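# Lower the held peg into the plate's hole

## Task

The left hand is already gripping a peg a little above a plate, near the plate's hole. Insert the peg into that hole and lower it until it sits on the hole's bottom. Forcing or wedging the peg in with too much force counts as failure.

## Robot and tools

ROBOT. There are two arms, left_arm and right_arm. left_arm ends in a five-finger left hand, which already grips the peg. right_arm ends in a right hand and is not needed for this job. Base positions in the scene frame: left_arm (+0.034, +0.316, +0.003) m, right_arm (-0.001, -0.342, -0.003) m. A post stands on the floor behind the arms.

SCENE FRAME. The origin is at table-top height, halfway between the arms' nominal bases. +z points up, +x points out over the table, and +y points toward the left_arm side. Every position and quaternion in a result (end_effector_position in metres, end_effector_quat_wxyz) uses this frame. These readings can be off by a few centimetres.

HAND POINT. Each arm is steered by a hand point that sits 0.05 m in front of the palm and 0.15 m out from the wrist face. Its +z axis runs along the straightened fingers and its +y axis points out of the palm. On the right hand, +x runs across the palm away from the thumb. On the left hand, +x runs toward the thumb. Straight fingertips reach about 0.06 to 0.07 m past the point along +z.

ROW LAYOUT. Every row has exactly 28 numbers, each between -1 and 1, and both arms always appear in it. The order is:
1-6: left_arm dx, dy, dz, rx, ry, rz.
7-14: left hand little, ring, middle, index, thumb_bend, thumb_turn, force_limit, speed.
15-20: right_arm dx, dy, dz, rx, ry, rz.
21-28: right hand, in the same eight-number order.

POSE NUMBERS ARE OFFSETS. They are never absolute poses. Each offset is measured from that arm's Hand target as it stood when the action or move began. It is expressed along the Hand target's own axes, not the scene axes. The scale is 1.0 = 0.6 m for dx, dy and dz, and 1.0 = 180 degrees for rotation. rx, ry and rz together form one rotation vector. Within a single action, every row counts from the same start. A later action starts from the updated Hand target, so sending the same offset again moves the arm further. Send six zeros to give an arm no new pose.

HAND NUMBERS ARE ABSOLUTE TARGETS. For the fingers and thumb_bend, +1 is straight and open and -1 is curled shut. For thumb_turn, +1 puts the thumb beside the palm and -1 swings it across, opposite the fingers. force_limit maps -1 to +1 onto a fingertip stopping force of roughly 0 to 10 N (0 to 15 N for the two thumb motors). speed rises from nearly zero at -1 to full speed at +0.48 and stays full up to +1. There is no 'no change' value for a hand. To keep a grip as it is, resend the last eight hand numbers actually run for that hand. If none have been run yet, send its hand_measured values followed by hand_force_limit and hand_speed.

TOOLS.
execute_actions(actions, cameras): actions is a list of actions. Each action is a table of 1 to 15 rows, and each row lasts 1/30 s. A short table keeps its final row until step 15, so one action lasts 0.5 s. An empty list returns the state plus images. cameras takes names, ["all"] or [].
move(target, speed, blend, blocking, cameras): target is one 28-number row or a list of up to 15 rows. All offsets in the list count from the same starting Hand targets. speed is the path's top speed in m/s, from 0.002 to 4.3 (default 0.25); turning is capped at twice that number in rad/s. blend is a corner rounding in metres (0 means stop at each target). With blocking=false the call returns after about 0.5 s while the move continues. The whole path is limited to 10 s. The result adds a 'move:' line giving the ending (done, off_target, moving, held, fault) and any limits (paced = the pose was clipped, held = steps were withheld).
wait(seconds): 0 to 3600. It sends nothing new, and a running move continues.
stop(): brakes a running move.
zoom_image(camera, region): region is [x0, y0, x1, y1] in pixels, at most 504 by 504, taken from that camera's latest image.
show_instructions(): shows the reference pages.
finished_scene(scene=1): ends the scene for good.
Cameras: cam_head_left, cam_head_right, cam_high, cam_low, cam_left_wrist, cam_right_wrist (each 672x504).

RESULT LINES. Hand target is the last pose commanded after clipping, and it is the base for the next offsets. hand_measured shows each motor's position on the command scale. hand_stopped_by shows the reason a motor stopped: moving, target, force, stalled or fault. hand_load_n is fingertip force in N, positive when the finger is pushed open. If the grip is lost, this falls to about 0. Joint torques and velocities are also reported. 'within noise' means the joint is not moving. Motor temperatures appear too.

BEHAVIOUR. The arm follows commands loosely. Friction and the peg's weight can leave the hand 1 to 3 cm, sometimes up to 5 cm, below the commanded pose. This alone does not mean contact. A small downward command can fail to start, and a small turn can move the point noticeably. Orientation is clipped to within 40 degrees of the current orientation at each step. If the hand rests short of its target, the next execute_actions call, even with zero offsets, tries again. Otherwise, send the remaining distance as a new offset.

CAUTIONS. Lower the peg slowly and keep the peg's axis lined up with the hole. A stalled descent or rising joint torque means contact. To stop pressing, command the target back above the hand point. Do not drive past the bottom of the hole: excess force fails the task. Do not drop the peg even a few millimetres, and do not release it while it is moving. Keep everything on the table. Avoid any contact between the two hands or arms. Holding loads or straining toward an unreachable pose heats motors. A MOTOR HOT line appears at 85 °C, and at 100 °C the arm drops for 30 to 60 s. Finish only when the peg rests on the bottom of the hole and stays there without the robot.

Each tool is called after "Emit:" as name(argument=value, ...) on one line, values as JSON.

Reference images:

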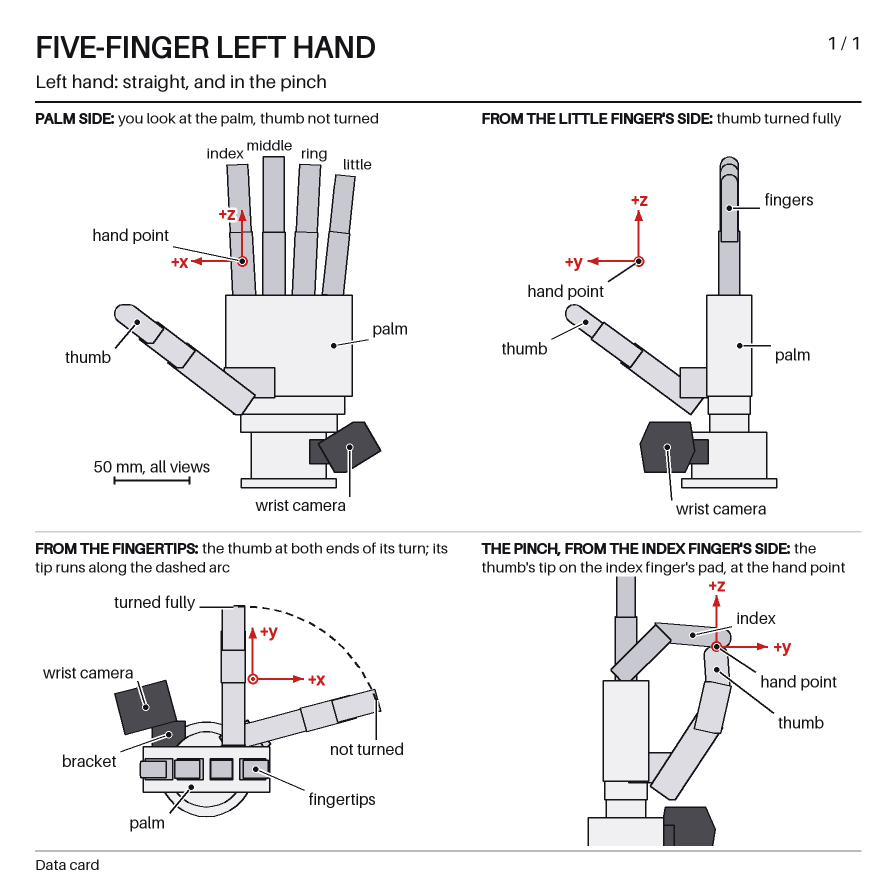

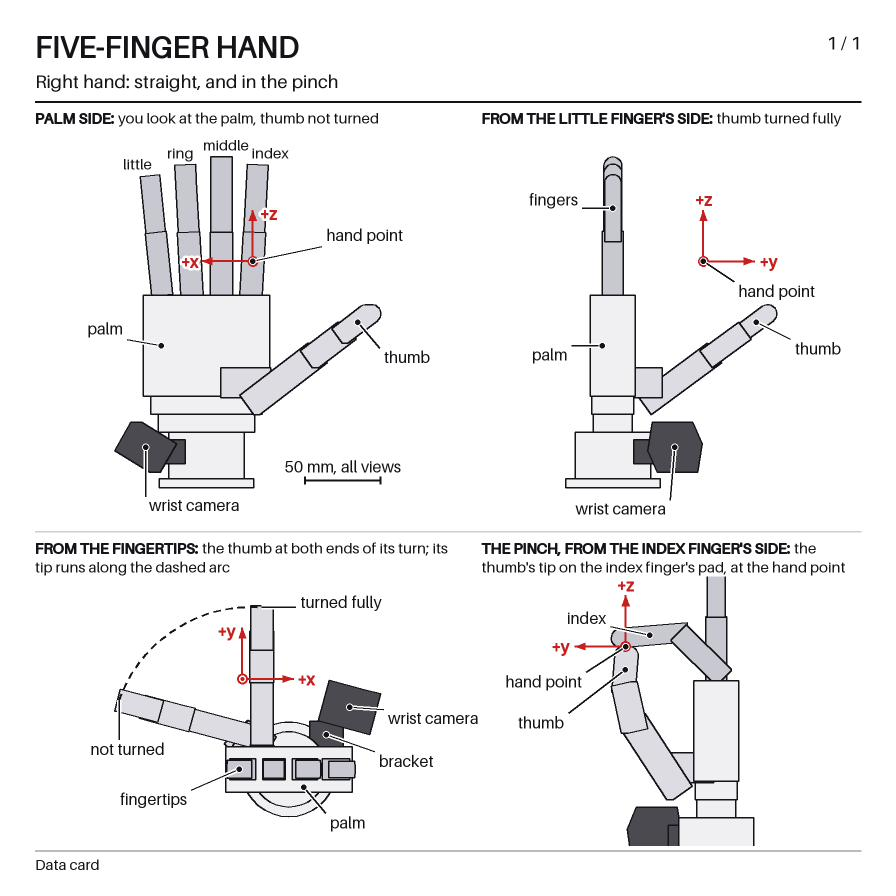

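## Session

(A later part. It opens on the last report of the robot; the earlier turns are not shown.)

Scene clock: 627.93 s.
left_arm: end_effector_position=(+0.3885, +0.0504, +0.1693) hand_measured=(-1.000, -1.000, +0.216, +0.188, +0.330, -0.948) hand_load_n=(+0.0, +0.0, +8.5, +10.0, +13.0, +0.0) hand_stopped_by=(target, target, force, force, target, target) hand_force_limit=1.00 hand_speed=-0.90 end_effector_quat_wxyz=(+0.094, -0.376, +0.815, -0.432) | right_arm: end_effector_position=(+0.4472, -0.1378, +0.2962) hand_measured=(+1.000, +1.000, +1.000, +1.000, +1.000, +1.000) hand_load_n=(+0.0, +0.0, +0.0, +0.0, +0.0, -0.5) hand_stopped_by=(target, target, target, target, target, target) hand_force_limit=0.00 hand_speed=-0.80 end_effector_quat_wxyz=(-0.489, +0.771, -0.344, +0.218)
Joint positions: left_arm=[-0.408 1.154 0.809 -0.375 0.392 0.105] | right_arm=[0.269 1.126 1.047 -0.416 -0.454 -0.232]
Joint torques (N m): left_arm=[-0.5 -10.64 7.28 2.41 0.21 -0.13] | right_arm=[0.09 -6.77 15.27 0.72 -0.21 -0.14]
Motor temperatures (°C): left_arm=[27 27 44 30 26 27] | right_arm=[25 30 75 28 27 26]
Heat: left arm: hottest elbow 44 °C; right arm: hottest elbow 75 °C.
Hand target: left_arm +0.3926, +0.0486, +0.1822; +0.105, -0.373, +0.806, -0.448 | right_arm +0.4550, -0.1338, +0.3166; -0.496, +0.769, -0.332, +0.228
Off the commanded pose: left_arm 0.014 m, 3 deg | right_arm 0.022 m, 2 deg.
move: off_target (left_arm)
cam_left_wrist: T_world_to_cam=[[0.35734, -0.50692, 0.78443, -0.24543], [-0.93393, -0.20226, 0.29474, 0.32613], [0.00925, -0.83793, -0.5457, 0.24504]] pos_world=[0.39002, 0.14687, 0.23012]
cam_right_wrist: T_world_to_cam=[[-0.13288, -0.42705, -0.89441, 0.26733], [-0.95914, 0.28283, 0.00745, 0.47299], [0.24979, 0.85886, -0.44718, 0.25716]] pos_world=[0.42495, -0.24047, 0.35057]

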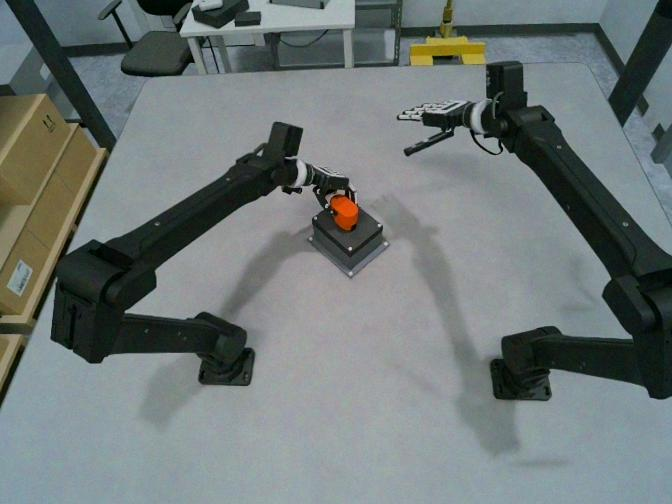

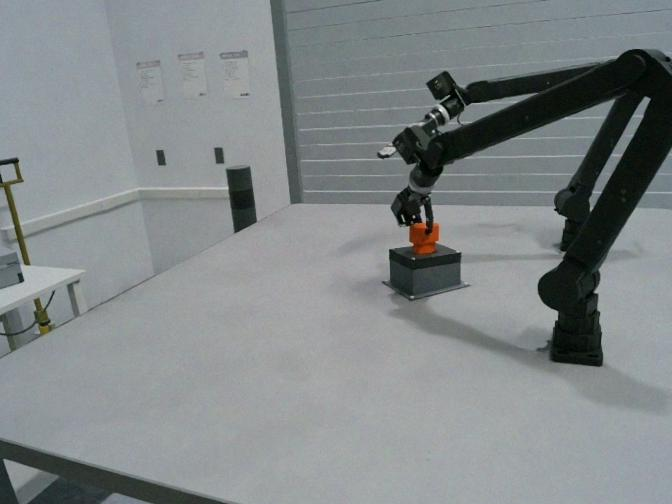

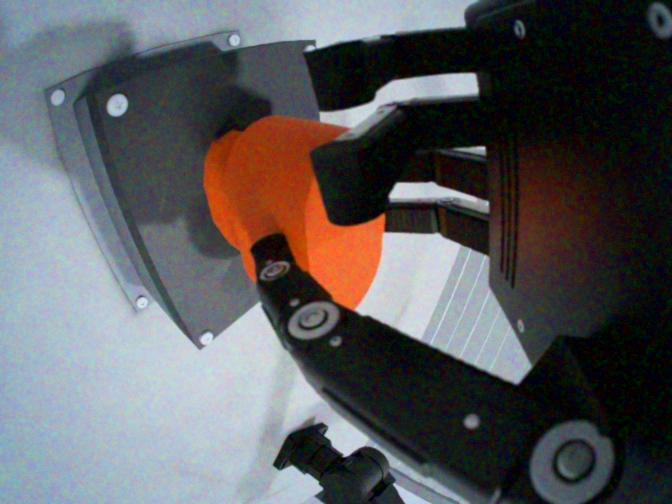

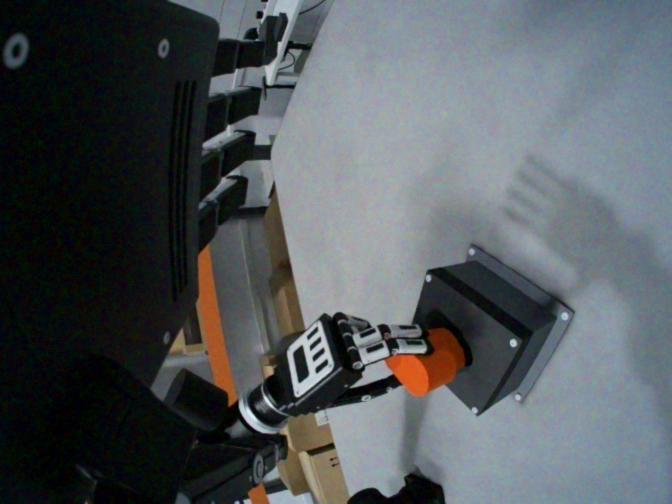

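Emit:
move(target=[[0.0116,-0.0102,0.0058,-0.0022,0.001,-0.002,-1.0,-1.0,0.216,0.188,0.324,-0.948,1.0,-0.9,0,0,0,0,0,0,1,1,1,1,1,1,0,-0.8]], speed=0.04, cameras=["cam_head_left","cam_head_right","cam_low","cam_left_wrist","cam_right_wrist"])

Emit:
zoom_image(camera="cam_left_wrist", region=[160, 90, 280, 270])

Emit:
zoom_image(camera="cam_low", region=[400, 210, 450, 260])

Emit:
zoom_image(camera="cam_head_left", region=[325, 190, 370, 240])

Emit:
zoom_image(camera="cam_right_wrist", region=[400, 300, 490, 390])

Scene clock: 648.80 s.
left_arm: end_effector_position=(+0.3882, +0.0488, +0.1690) hand_measured=(-1.000, -1.000, +0.216, +0.188, +0.330, -0.948) hand_load_n=(+0.0, +0.0, +8.5, +10.0, +12.5, +0.0) hand_stopped_by=(target, target, force, force, target, target) hand_force_limit=1.00 hand_speed=-0.90 end_effector_quat_wxyz=(+0.094, -0.383, +0.812, -0.430) | right_arm: end_effector_position=(+0.4472, -0.1378, +0.2962) hand_measured=(+1.000, +1.000, +1.000, +1.000, +1.000, +1.000) hand_load_n=(+0.0, +0.0, +0.0, +0.0, +0.0, +0.0) hand_stopped_by=(target, target, target, target, target, target) hand_force_limit=0.00 hand_speed=-0.80 end_effector_quat_wxyz=(-0.489, +0.771, -0.344, +0.218)
Joint positions: left_arm=[-0.415 1.154 0.809 -0.375 0.378 0.088] | right_arm=[0.269 1.126 1.047 -0.416 -0.454 -0.232]
Joint torques (N m): left_arm=[-1.79 -9.7 8.92 2 0.2 -0.11] | right_arm=[0.09 -6.77 15.27 0.72 -0.22 -0.14]
Motor temperatures (°C): left_arm=[27 27 42 30 25 27] | right_arm=[25 30 75 28 27 26]
Heat: left arm: hottest elbow 42 °C; right arm: hottest elbow 75 °C.
Hand target: left_arm +0.3926, +0.0395, +0.1862; +0.101, -0.375, +0.806, -0.446 | right_arm +0.4550, -0.1338, +0.3166; -0.496, +0.769, -0.332, +0.228
Off the commanded pose: left_arm 0.020 m, 2 deg | right_arm 0.022 m, 2 deg.
move: off_target (left_arm)
cam_left_wrist: T_world_to_cam=[[0.36967, -0.50207, 0.78183, -0.25043], [-0.92901, -0.21515, 0.3011, 0.3232], [0.01704, -0.83764, -0.54596, 0.24055]] pos_world=[0.38874, 0.14529, 0.22981]
cam_right_wrist: T_world_to_cam=[[-0.13288, -0.42705, -0.89441, 0.26733], [-0.95914, 0.28283, 0.00745, 0.47299], [0.24979, 0.85886, -0.44718, 0.25716]] pos_world=[0.42495, -0.24047, 0.35057]

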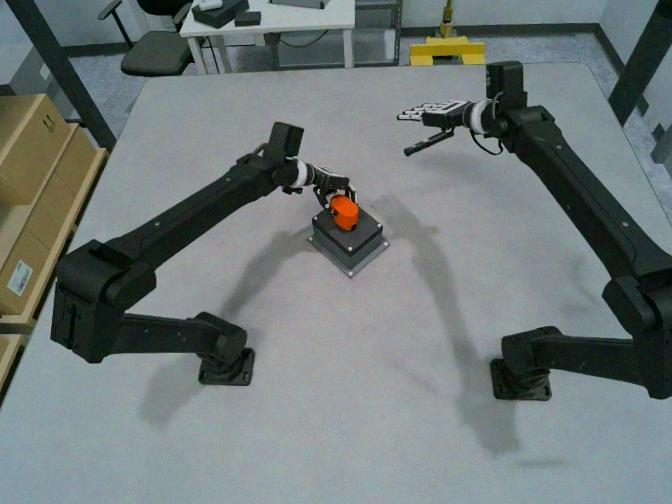

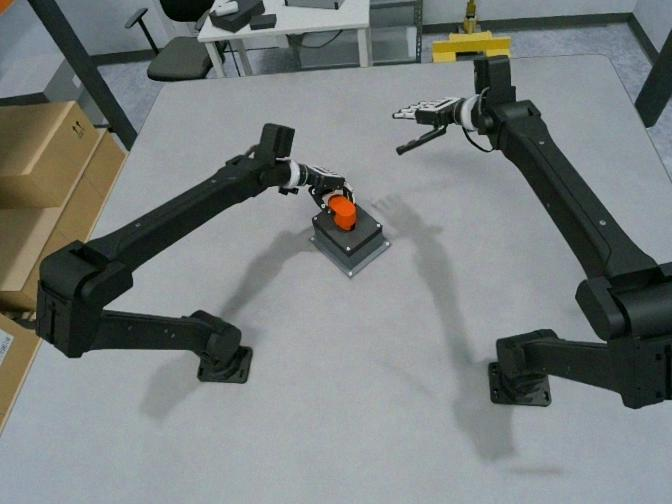

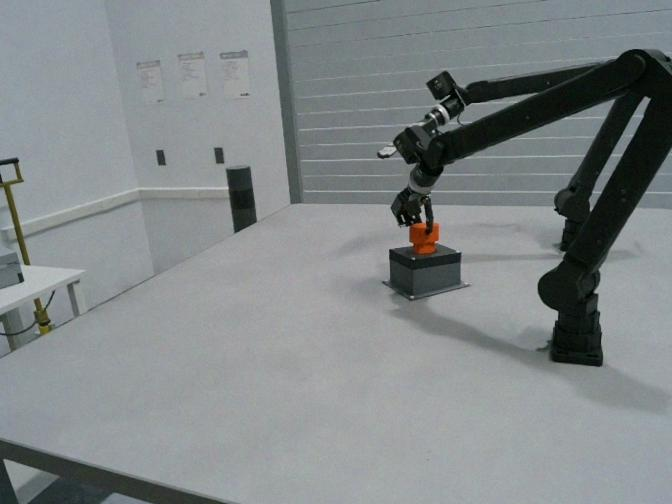

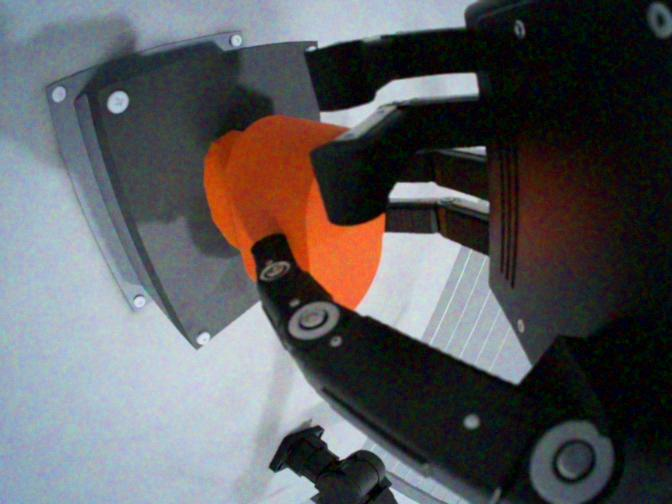

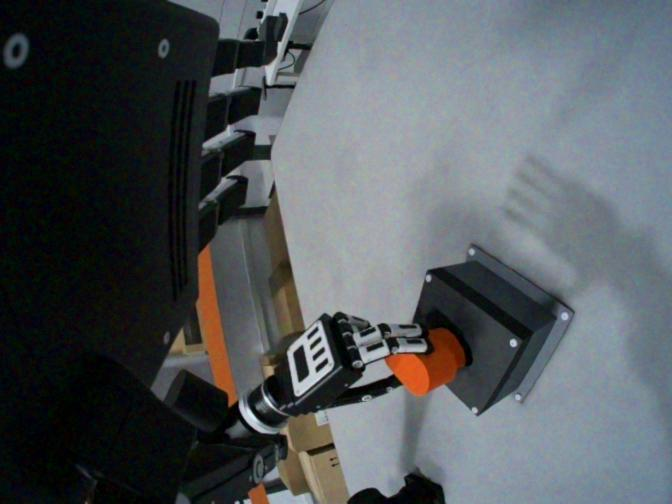

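Scaled by 2.800 from the camera's image (finer frame: 960x720).

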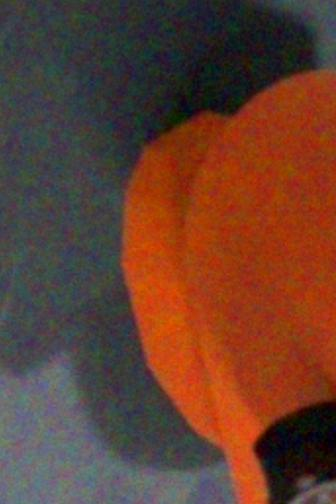

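Scaled by 10.080 from the camera's image (finer frame: 960x720).

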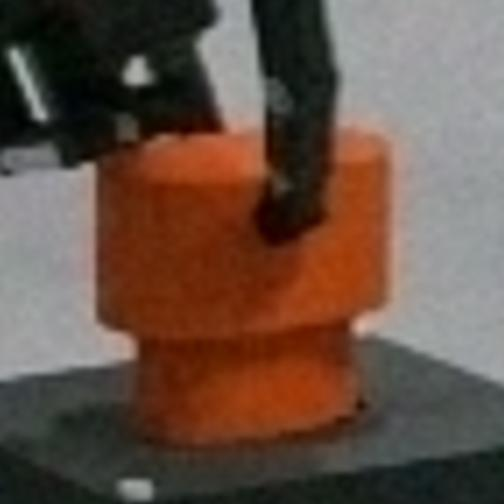

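Scaled by 10.080 from the camera's image (finer frame: 960x720).

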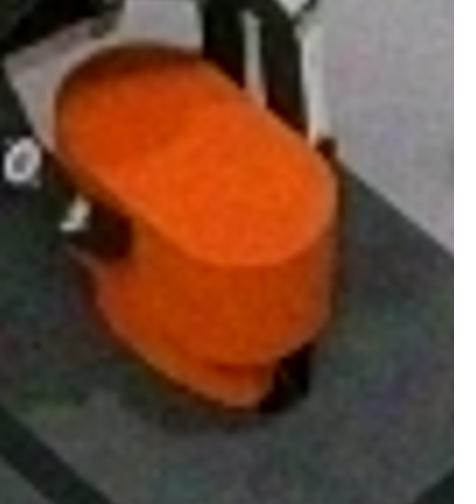

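Scaled by 5.600 from the camera's image (finer frame: 960x720).

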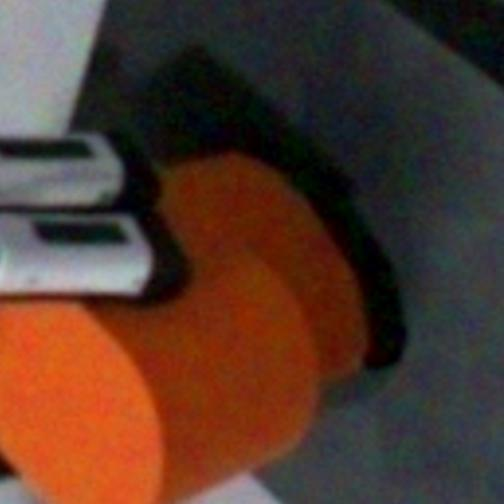

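Emit:
move(target=[[0.0003,-0.017,-0.0167,0,0,0,-1.0,-1.0,0.216,0.188,0.324,-0.948,1.0,-0.9,0,0,0,0,0,0,1,1,1,1,1,1,0,-0.8]], speed=0.04, cameras=["cam_head_left","cam_head_right","cam_low","cam_left_wrist","cam_right_wrist"])

Emit:
zoom_image(camera="cam_left_wrist", region=[160, 90, 280, 270])

Emit:
zoom_image(camera="cam_low", region=[400, 210, 450, 260])

Emit:
zoom_image(camera="cam_head_left", region=[325, 190, 370, 240])

Emit:
zoom_image(camera="cam_right_wrist", region=[400, 300, 490, 390])

Scene clock: 657.90 s.
left_arm: end_effector_position=(+0.3836, +0.0509, +0.1693) hand_measured=(-1.000, -1.000, +0.216, +0.188, +0.330, -0.948) hand_load_n=(+0.0, +0.0, +8.0, +10.0, +12.5, +0.0) hand_stopped_by=(target, target, force, force, target, target) hand_force_limit=1.00 hand_speed=-0.90 end_effector_quat_wxyz=(+0.090, -0.385, +0.814, -0.425) | right_arm: end_effector_position=(+0.4472, -0.1378, +0.2962) hand_measured=(+1.000, +1.000, +1.000, +1.000, +1.000, +1.000) hand_load_n=(-0.5, -0.5, +0.0, +0.0, +0.0, +0.0) hand_stopped_by=(target, target, target, target, target, target) hand_force_limit=0.00 hand_speed=-0.80 end_effector_quat_wxyz=(-0.489, +0.771, -0.344, +0.218)
Joint positions: left_arm=[-0.415 1.145 0.809 -0.398 0.378 0.088] | right_arm=[0.269 1.126 1.047 -0.416 -0.454 -0.232]
Joint torques (N m): left_arm=[-0.85 -10.05 10.74 0.95 0.46 -0.06] | right_arm=[0.09 -6.71 15.28 0.7 -0.21 -0.14]
Motor temperatures (°C): left_arm=[27 27 42 29 25 27] | right_arm=[25 30 75 28 27 26]
Heat: left arm: hottest elbow 42 °C; right arm: hottest elbow 75 °C.
Hand target: left_arm +0.3927, +0.0426, +0.2001; +0.101, -0.375, +0.806, -0.446 | right_arm +0.4550, -0.1338, +0.3166; -0.496, +0.769, -0.332, +0.228
Off the commanded pose: left_arm 0.033 m, 3 deg | right_arm 0.022 m, 2 deg.
move: off_target (left_arm)
cam_left_wrist: T_world_to_cam=[[0.37997, -0.50649, 0.77401, -0.25023], [-0.92494, -0.21737, 0.31182, 0.31611], [0.01031, -0.8344, -0.55107, 0.24583]] pos_world=[0.38493, 0.1471, 0.23058]
cam_right_wrist: T_world_to_cam=[[-0.13288, -0.42705, -0.89441, 0.26733], [-0.95914, 0.28283, 0.00745, 0.47299], [0.24979, 0.85886, -0.44718, 0.25716]] pos_world=[0.42495, -0.24047, 0.35057]

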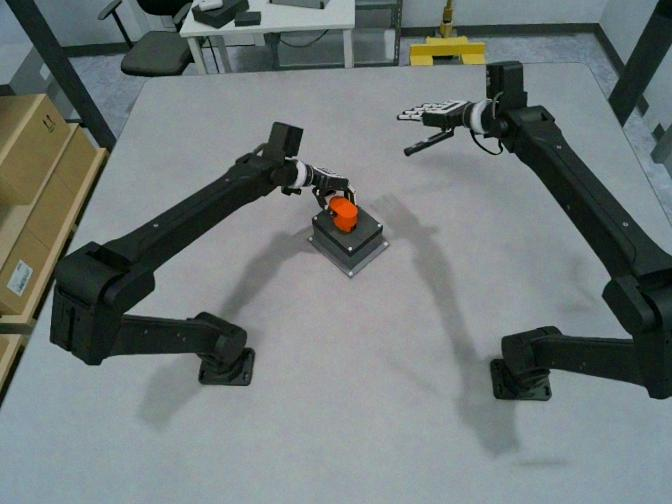

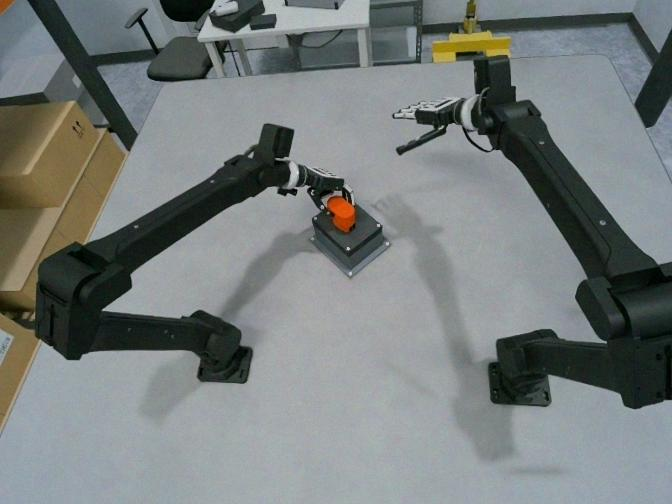

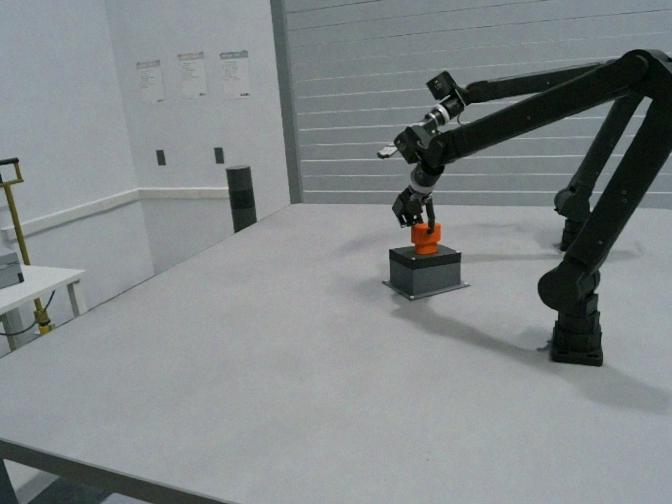

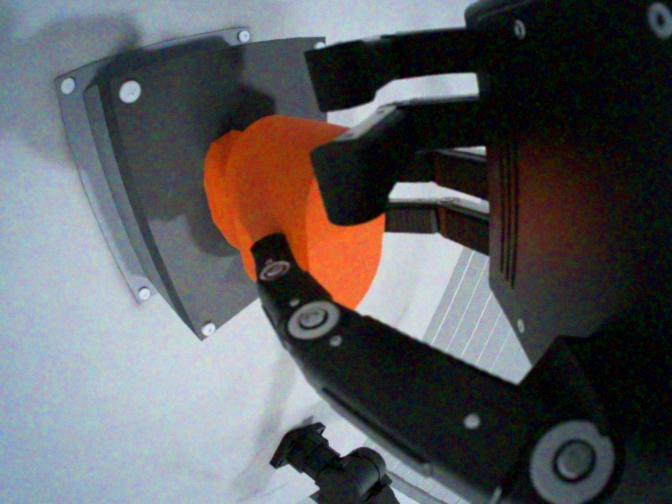

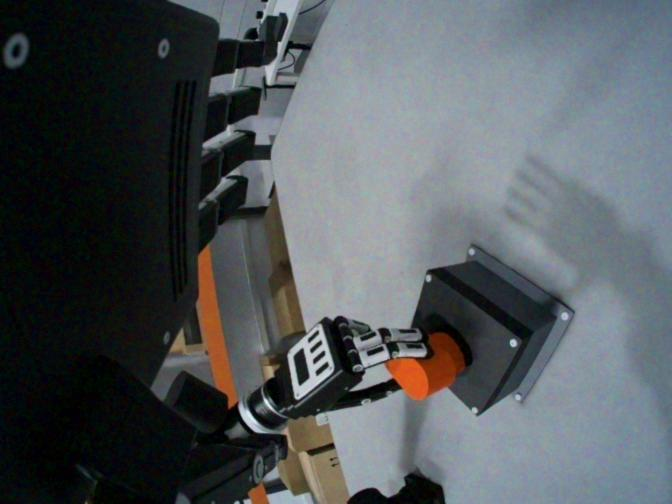

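Scaled by 2.800 from the camera's image (finer frame: 960x720).

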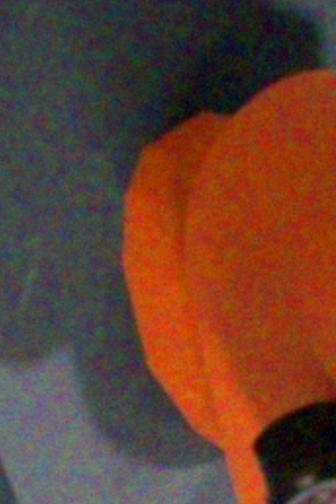

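Scaled by 10.080 from the camera's image (finer frame: 960x720).

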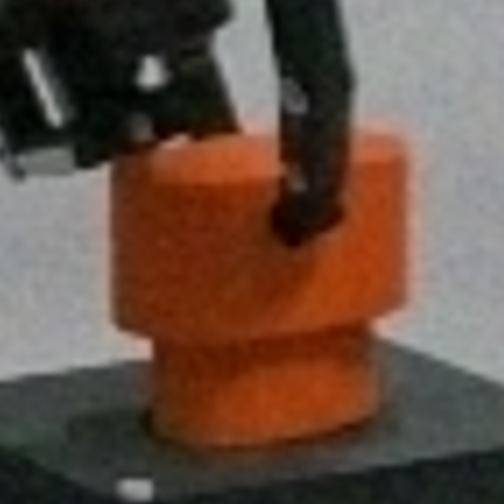

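Scaled by 10.080 from the camera's image (finer frame: 960x720).

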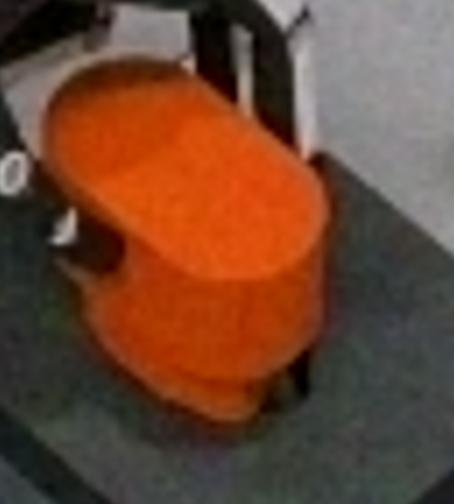

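Scaled by 5.600 from the camera's image (finer frame: 960x720).

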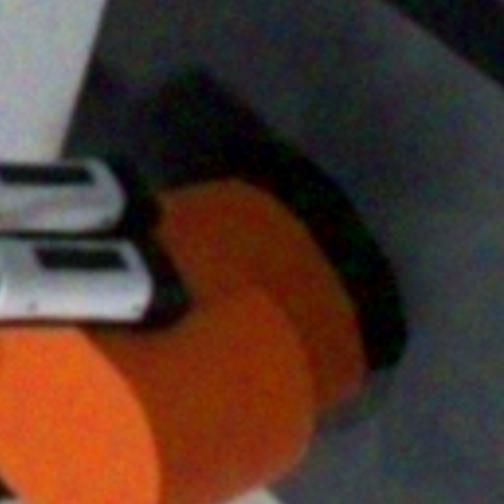

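Emit:
move(target=[[0.0044,-0.0297,-0.0034,0,0,0,-1.0,-1.0,0.216,0.188,0.324,-0.948,1.0,-0.9,0,0,0,0,0,0,1,1,1,1,1,1,0,-0.8]], speed=0.04, cameras=[])

Scene clock: 667.33 s.
left_arm: end_effector_position=(+0.3846, +0.0500, +0.1793) hand_measured=(-1.000, -1.000, +0.216, +0.188, +0.330, -0.948) hand_load_n=(+0.0, +0.0, +8.5, +9.5, +12.5, +0.0) hand_stopped_by=(target, target, force, force, target, target) hand_force_limit=1.00 hand_speed=-0.90 end_effector_quat_wxyz=(+0.086, -0.387, +0.815, -0.422) | right_arm: end_effector_position=(+0.4472, -0.1378, +0.2962) hand_measured=(+1.000, +1.000, +1.000, +1.000, +1.000, +1.000) hand_load_n=(+0.0, +0.0, -0.5, +0.0, +0.0, +0.0) hand_stopped_by=(target, target, target, target, target, target) hand_force_limit=0.00 hand_speed=-0.80 end_effector_quat_wxyz=(-0.489, +0.771, -0.344, +0.218)
Joint positions: left_arm=[-0.416 1.144 0.839 -0.439 0.378 0.086] | right_arm=[0.269 1.126 1.047 -0.416 -0.454 -0.232]
Joint torques (N m): left_arm=[-0.73 -9.17 12.22 1.17 0.25 -0.1] | right_arm=[0.15 -6.77 15.27 0.7 -0.21 -0.14]
Motor temperatures (°C): left_arm=[27 27 42 29 25 27] | right_arm=[25 30 76 28 27 26]
Heat: left arm: hottest elbow 42 °C; right arm: hottest elbow 76 °C.
Hand target: left_arm +0.3991, +0.0363, +0.2161; +0.101, -0.375, +0.806, -0.446 | right_arm +0.4550, -0.1338, +0.3166; -0.496, +0.769, -0.332, +0.228
Off the commanded pose: left_arm 0.042 m, 4 deg | right_arm 0.022 m, 2 deg.
move: off_target (left_arm)

Emit:
move(target=[[-0.0036,-0.015,0.0197,0,0,0,-1.0,-1.0,0.216,0.188,0.324,-0.948,1.0,-0.9,0,0,0,0,0,0,1,1,1,1,1,1,0,-0.8]], speed=0.04, cameras=["cam_head_left","cam_head_right","cam_low","cam_left_wrist","cam_right_wrist"])

Emit:
zoom_image(camera="cam_left_wrist", region=[160, 90, 280, 270])

Emit:
zoom_image(camera="cam_low", region=[400, 210, 450, 260])

Emit:
zoom_image(camera="cam_head_left", region=[325, 190, 370, 240])

Emit:
zoom_image(camera="cam_right_wrist", region=[400, 300, 490, 390])

Scene clock: 674.37 s.
left_arm: end_effector_position=(+0.3932, +0.0429, +0.1829) hand_measured=(-1.000, -1.000, +0.216, +0.188, +0.330, -0.948) hand_load_n=(+0.0, +0.0, +8.5, +10.0, +12.5, +0.0) hand_stopped_by=(target, target, force, force, target, target) hand_force_limit=1.00 hand_speed=-0.90 end_effector_quat_wxyz=(+0.086, -0.387, +0.815, -0.422) | right_arm: end_effector_position=(+0.4472, -0.1378, +0.2962) hand_measured=(+1.000, +1.000, +1.000, +1.000, +1.000, +1.000) hand_load_n=(-0.5, +0.0, +0.0, +0.0, +0.0, -0.5) hand_stopped_by=(target, target, target, target, target, target) hand_force_limit=0.00 hand_speed=-0.80 end_effector_quat_wxyz=(-0.489, +0.771, -0.344, +0.218)
Joint positions: left_arm=[-0.424 1.172 0.87 -0.44 0.372 0.081] | right_arm=[0.269 1.126 1.047 -0.416 -0.454 -0.232]
Joint torques (N m): left_arm=[-1.55 -8.88 12.37 1.59 0.2 -0.11] | right_arm=[0.09 -6.71 15.28 0.7 -0.21 -0.14]
Motor temperatures (°C): left_arm=[27 27 43 29 25 26] | right_arm=[25 30 76 27 27 26]
Heat: left arm: hottest elbow 43 °C; right arm: hottest elbow 76 °C.
Hand target: left_arm +0.4111, +0.0273, +0.2160; +0.101, -0.375, +0.806, -0.446 | right_arm +0.4550, -0.1338, +0.3166; -0.496, +0.769, -0.332, +0.228
Off the commanded pose: left_arm 0.041 m, 4 deg | right_arm 0.022 m, 2 deg.
move: off_target (left_arm)
cam_left_wrist: T_world_to_cam=[[0.38725, -0.50924, 0.76858, -0.27025], [-0.92196, -0.21828, 0.31991, 0.31638], [0.00486, -0.83249, -0.55403, 0.2492]] pos_world=[0.39513, 0.1389, 0.24456]
cam_right_wrist: T_world_to_cam=[[-0.13288, -0.42705, -0.89441, 0.26733], [-0.95914, 0.28283, 0.00745, 0.47299], [0.24979, 0.85886, -0.44718, 0.25716]] pos_world=[0.42495, -0.24047, 0.35057]

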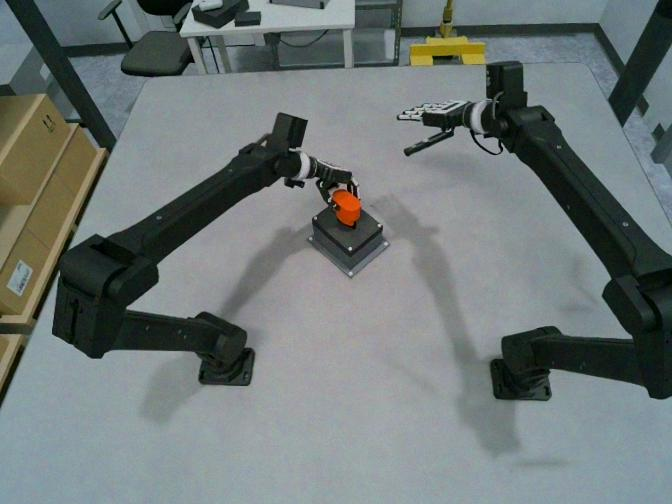

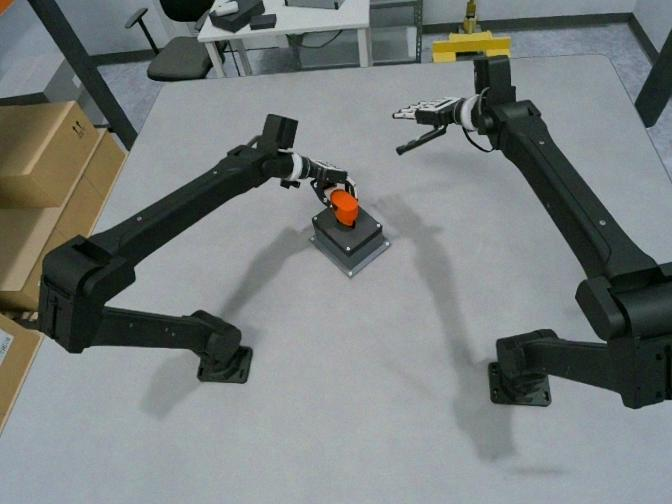

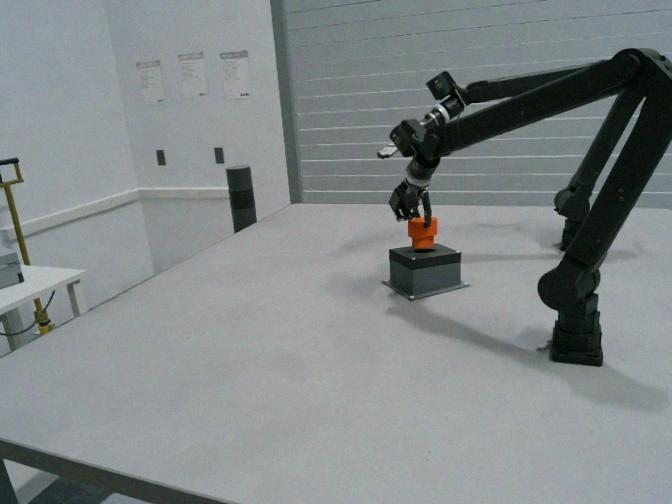

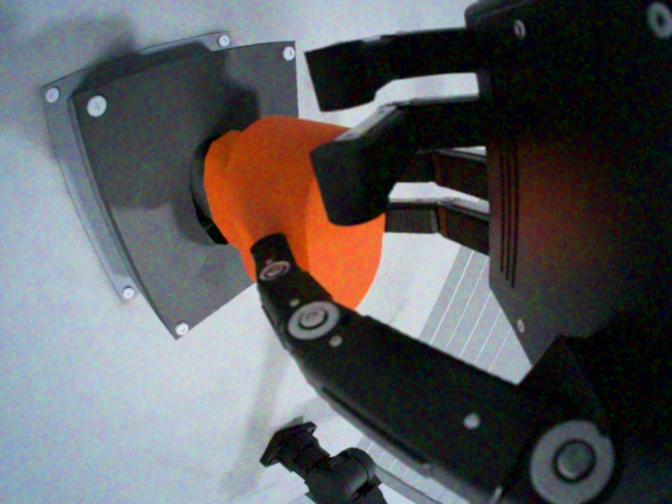

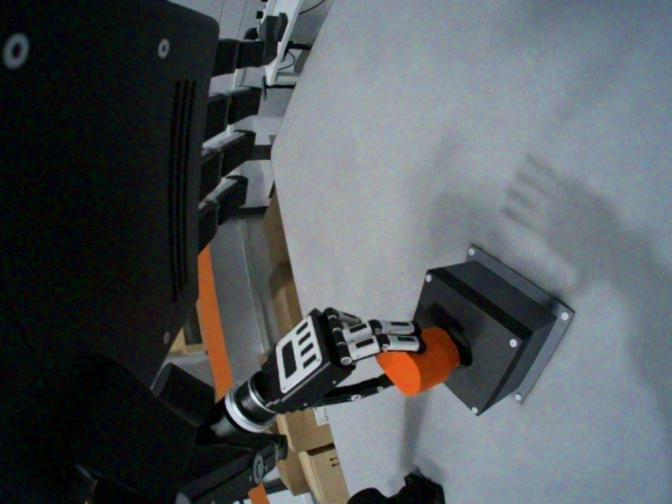

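Scaled by 2.800 from the camera's image (finer frame: 960x720).

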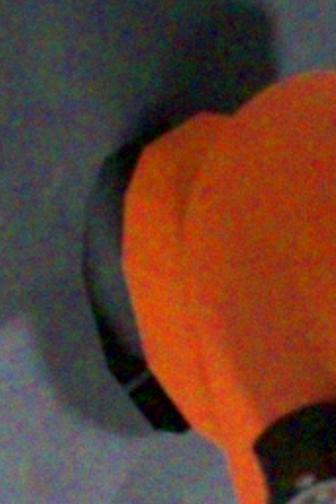

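Scaled by 10.080 from the camera's image (finer frame: 960x720).

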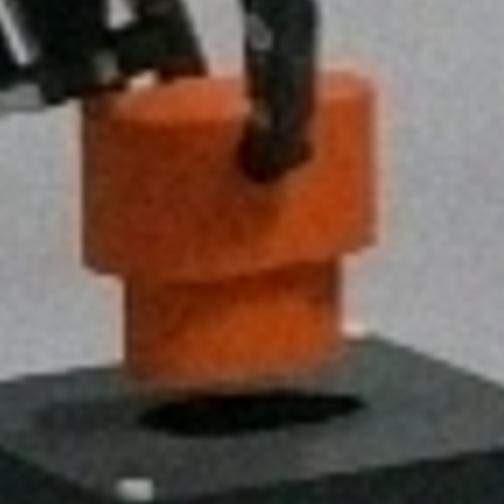

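Scaled by 10.080 from the camera's image (finer frame: 960x720).

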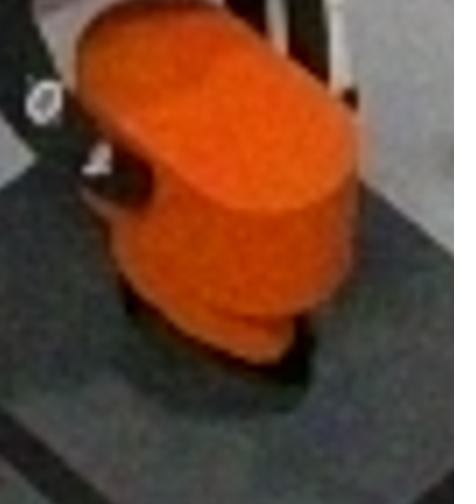

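Scaled by 5.600 from the camera's image (finer frame: 960x720).

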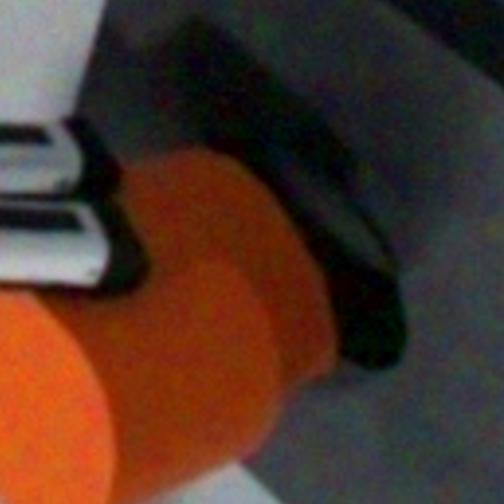

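Emit:
zoom_image(camera="cam_left_wrist", region=[180, 120, 240, 180])

Emit:
zoom_image(camera="cam_left_wrist", region=[180, 190, 240, 250])

Scaled by 8.400 from the camera's image (finer frame: 960x720).

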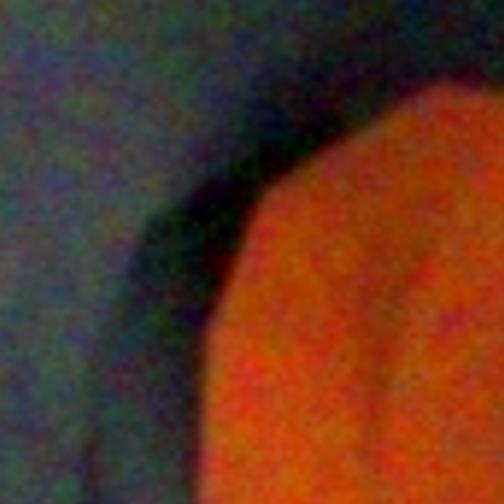

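Scaled by 8.400 from the camera's image (finer frame: 960x720).

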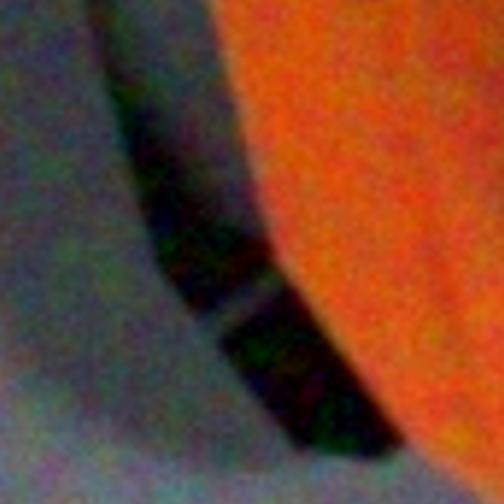

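Emit:
move(target=[[0.0003,0.0233,0.0112,0,0,0,-1.0,-1.0,0.216,0.188,0.324,-0.948,1.0,-0.9,0,0,0,0,0,0,1,1,1,1,1,1,0,-0.8]], speed=0.04, cameras=[])

Scene clock: 701.73 s.
left_arm: end_effector_position=(+0.3970, +0.0391, +0.1845) hand_measured=(-1.000, -1.000, +0.216, +0.188, +0.330, -0.948) hand_load_n=(+0.0, +0.0, +8.5, +10.0, +13.0, +0.0) hand_stopped_by=(target, target, force, force, target, target) hand_force_limit=1.00 hand_speed=-0.90 end_effector_quat_wxyz=(+0.092, -0.384, +0.813, -0.428) | right_arm: end_effector_position=(+0.4472, -0.1378, +0.2962) hand_measured=(+1.000, +1.000, +1.000, +1.000, +1.000, +1.000) hand_load_n=(+0.0, +0.0, +0.0, +0.0, +0.0, +0.0) hand_stopped_by=(target, target, target, target, target, target) hand_force_limit=0.00 hand_speed=-0.80 end_effector_quat_wxyz=(-0.489, +0.771, -0.344, +0.218)
Joint positions: left_arm=[-0.429 1.176 0.87 -0.416 0.368 0.078] | right_arm=[0.269 1.126 1.047 -0.416 -0.454 -0.232]
Joint torques (N m): left_arm=[-1.32 -9.23 9.66 2.5 0.23 -0.13] | right_arm=[0.09 -6.77 15.27 0.7 -0.21 -0.14]
Motor temperatures (°C): left_arm=[27 27 48 29 25 26] | right_arm=[25 30 76 27 27 26]
Heat: left arm: hottest elbow 48 °C; right arm: hottest elbow 76 °C.
Hand target: left_arm +0.4071, +0.0273, +0.2009; +0.101, -0.375, +0.806, -0.446 | right_arm +0.4550, -0.1338, +0.3166; -0.496, +0.769, -0.332, +0.228
Off the commanded pose: left_arm 0.023 m, 3 deg | right_arm 0.022 m, 2 deg.
move: off_target (left_arm)

Emit:
move(target=[[-0.0002,0.028,-0.0015,0,0,0,-1.0,-1.0,0.216,0.188,0.324,-0.948,1.0,-0.9,0,0,0,0,0,0,1,1,1,1,1,1,0,-0.8]], speed=0.04, cameras=[])

Scene clock: 706.80 s.
left_arm: end_effector_position=(+0.3957, +0.0397, +0.1769) hand_measured=(-1.000, -1.000, +0.216, +0.188, +0.330, -0.948) hand_load_n=(+0.0, +0.0, +8.0, +10.0, +12.5, +0.0) hand_stopped_by=(target, target, force, force, target, target) hand_force_limit=1.00 hand_speed=-0.90 end_effector_quat_wxyz=(+0.094, -0.383, +0.812, -0.430) | right_arm: end_effector_position=(+0.4472, -0.1378, +0.2962) hand_measured=(+1.000, +1.000, +1.000, +1.000, +1.000, +1.000) hand_load_n=(+0.0, +0.0, +0.0, +0.0, +0.0, +0.0) hand_stopped_by=(target, target, target, target, target, target) hand_force_limit=0.00 hand_speed=-0.80 end_effector_quat_wxyz=(-0.489, +0.771, -0.344, +0.218)
Joint positions: left_arm=[-0.429 1.176 0.846 -0.386 0.368 0.078] | right_arm=[0.269 1.126 1.047 -0.416 -0.454 -0.232]
Joint torques (N m): left_arm=[-1.14 -10.29 7.72 2.51 0.28 -0.05] | right_arm=[0.09 -6.77 15.28 0.7 -0.21 -0.14]
Motor temperatures (°C): left_arm=[27 27 48 29 25 26] | right_arm=[25 30 76 27 27 26]
Heat: left arm: hottest elbow 48 °C; right arm: hottest elbow 76 °C.
Hand target: left_arm +0.3980, +0.0334, +0.1879; +0.101, -0.375, +0.806, -0.446 | right_arm +0.4550, -0.1338, +0.3166; -0.496, +0.769, -0.332, +0.228
Off the commanded pose: left_arm 0.013 m, 2 deg | right_arm 0.022 m, 2 deg.
move: off_target (left_arm)


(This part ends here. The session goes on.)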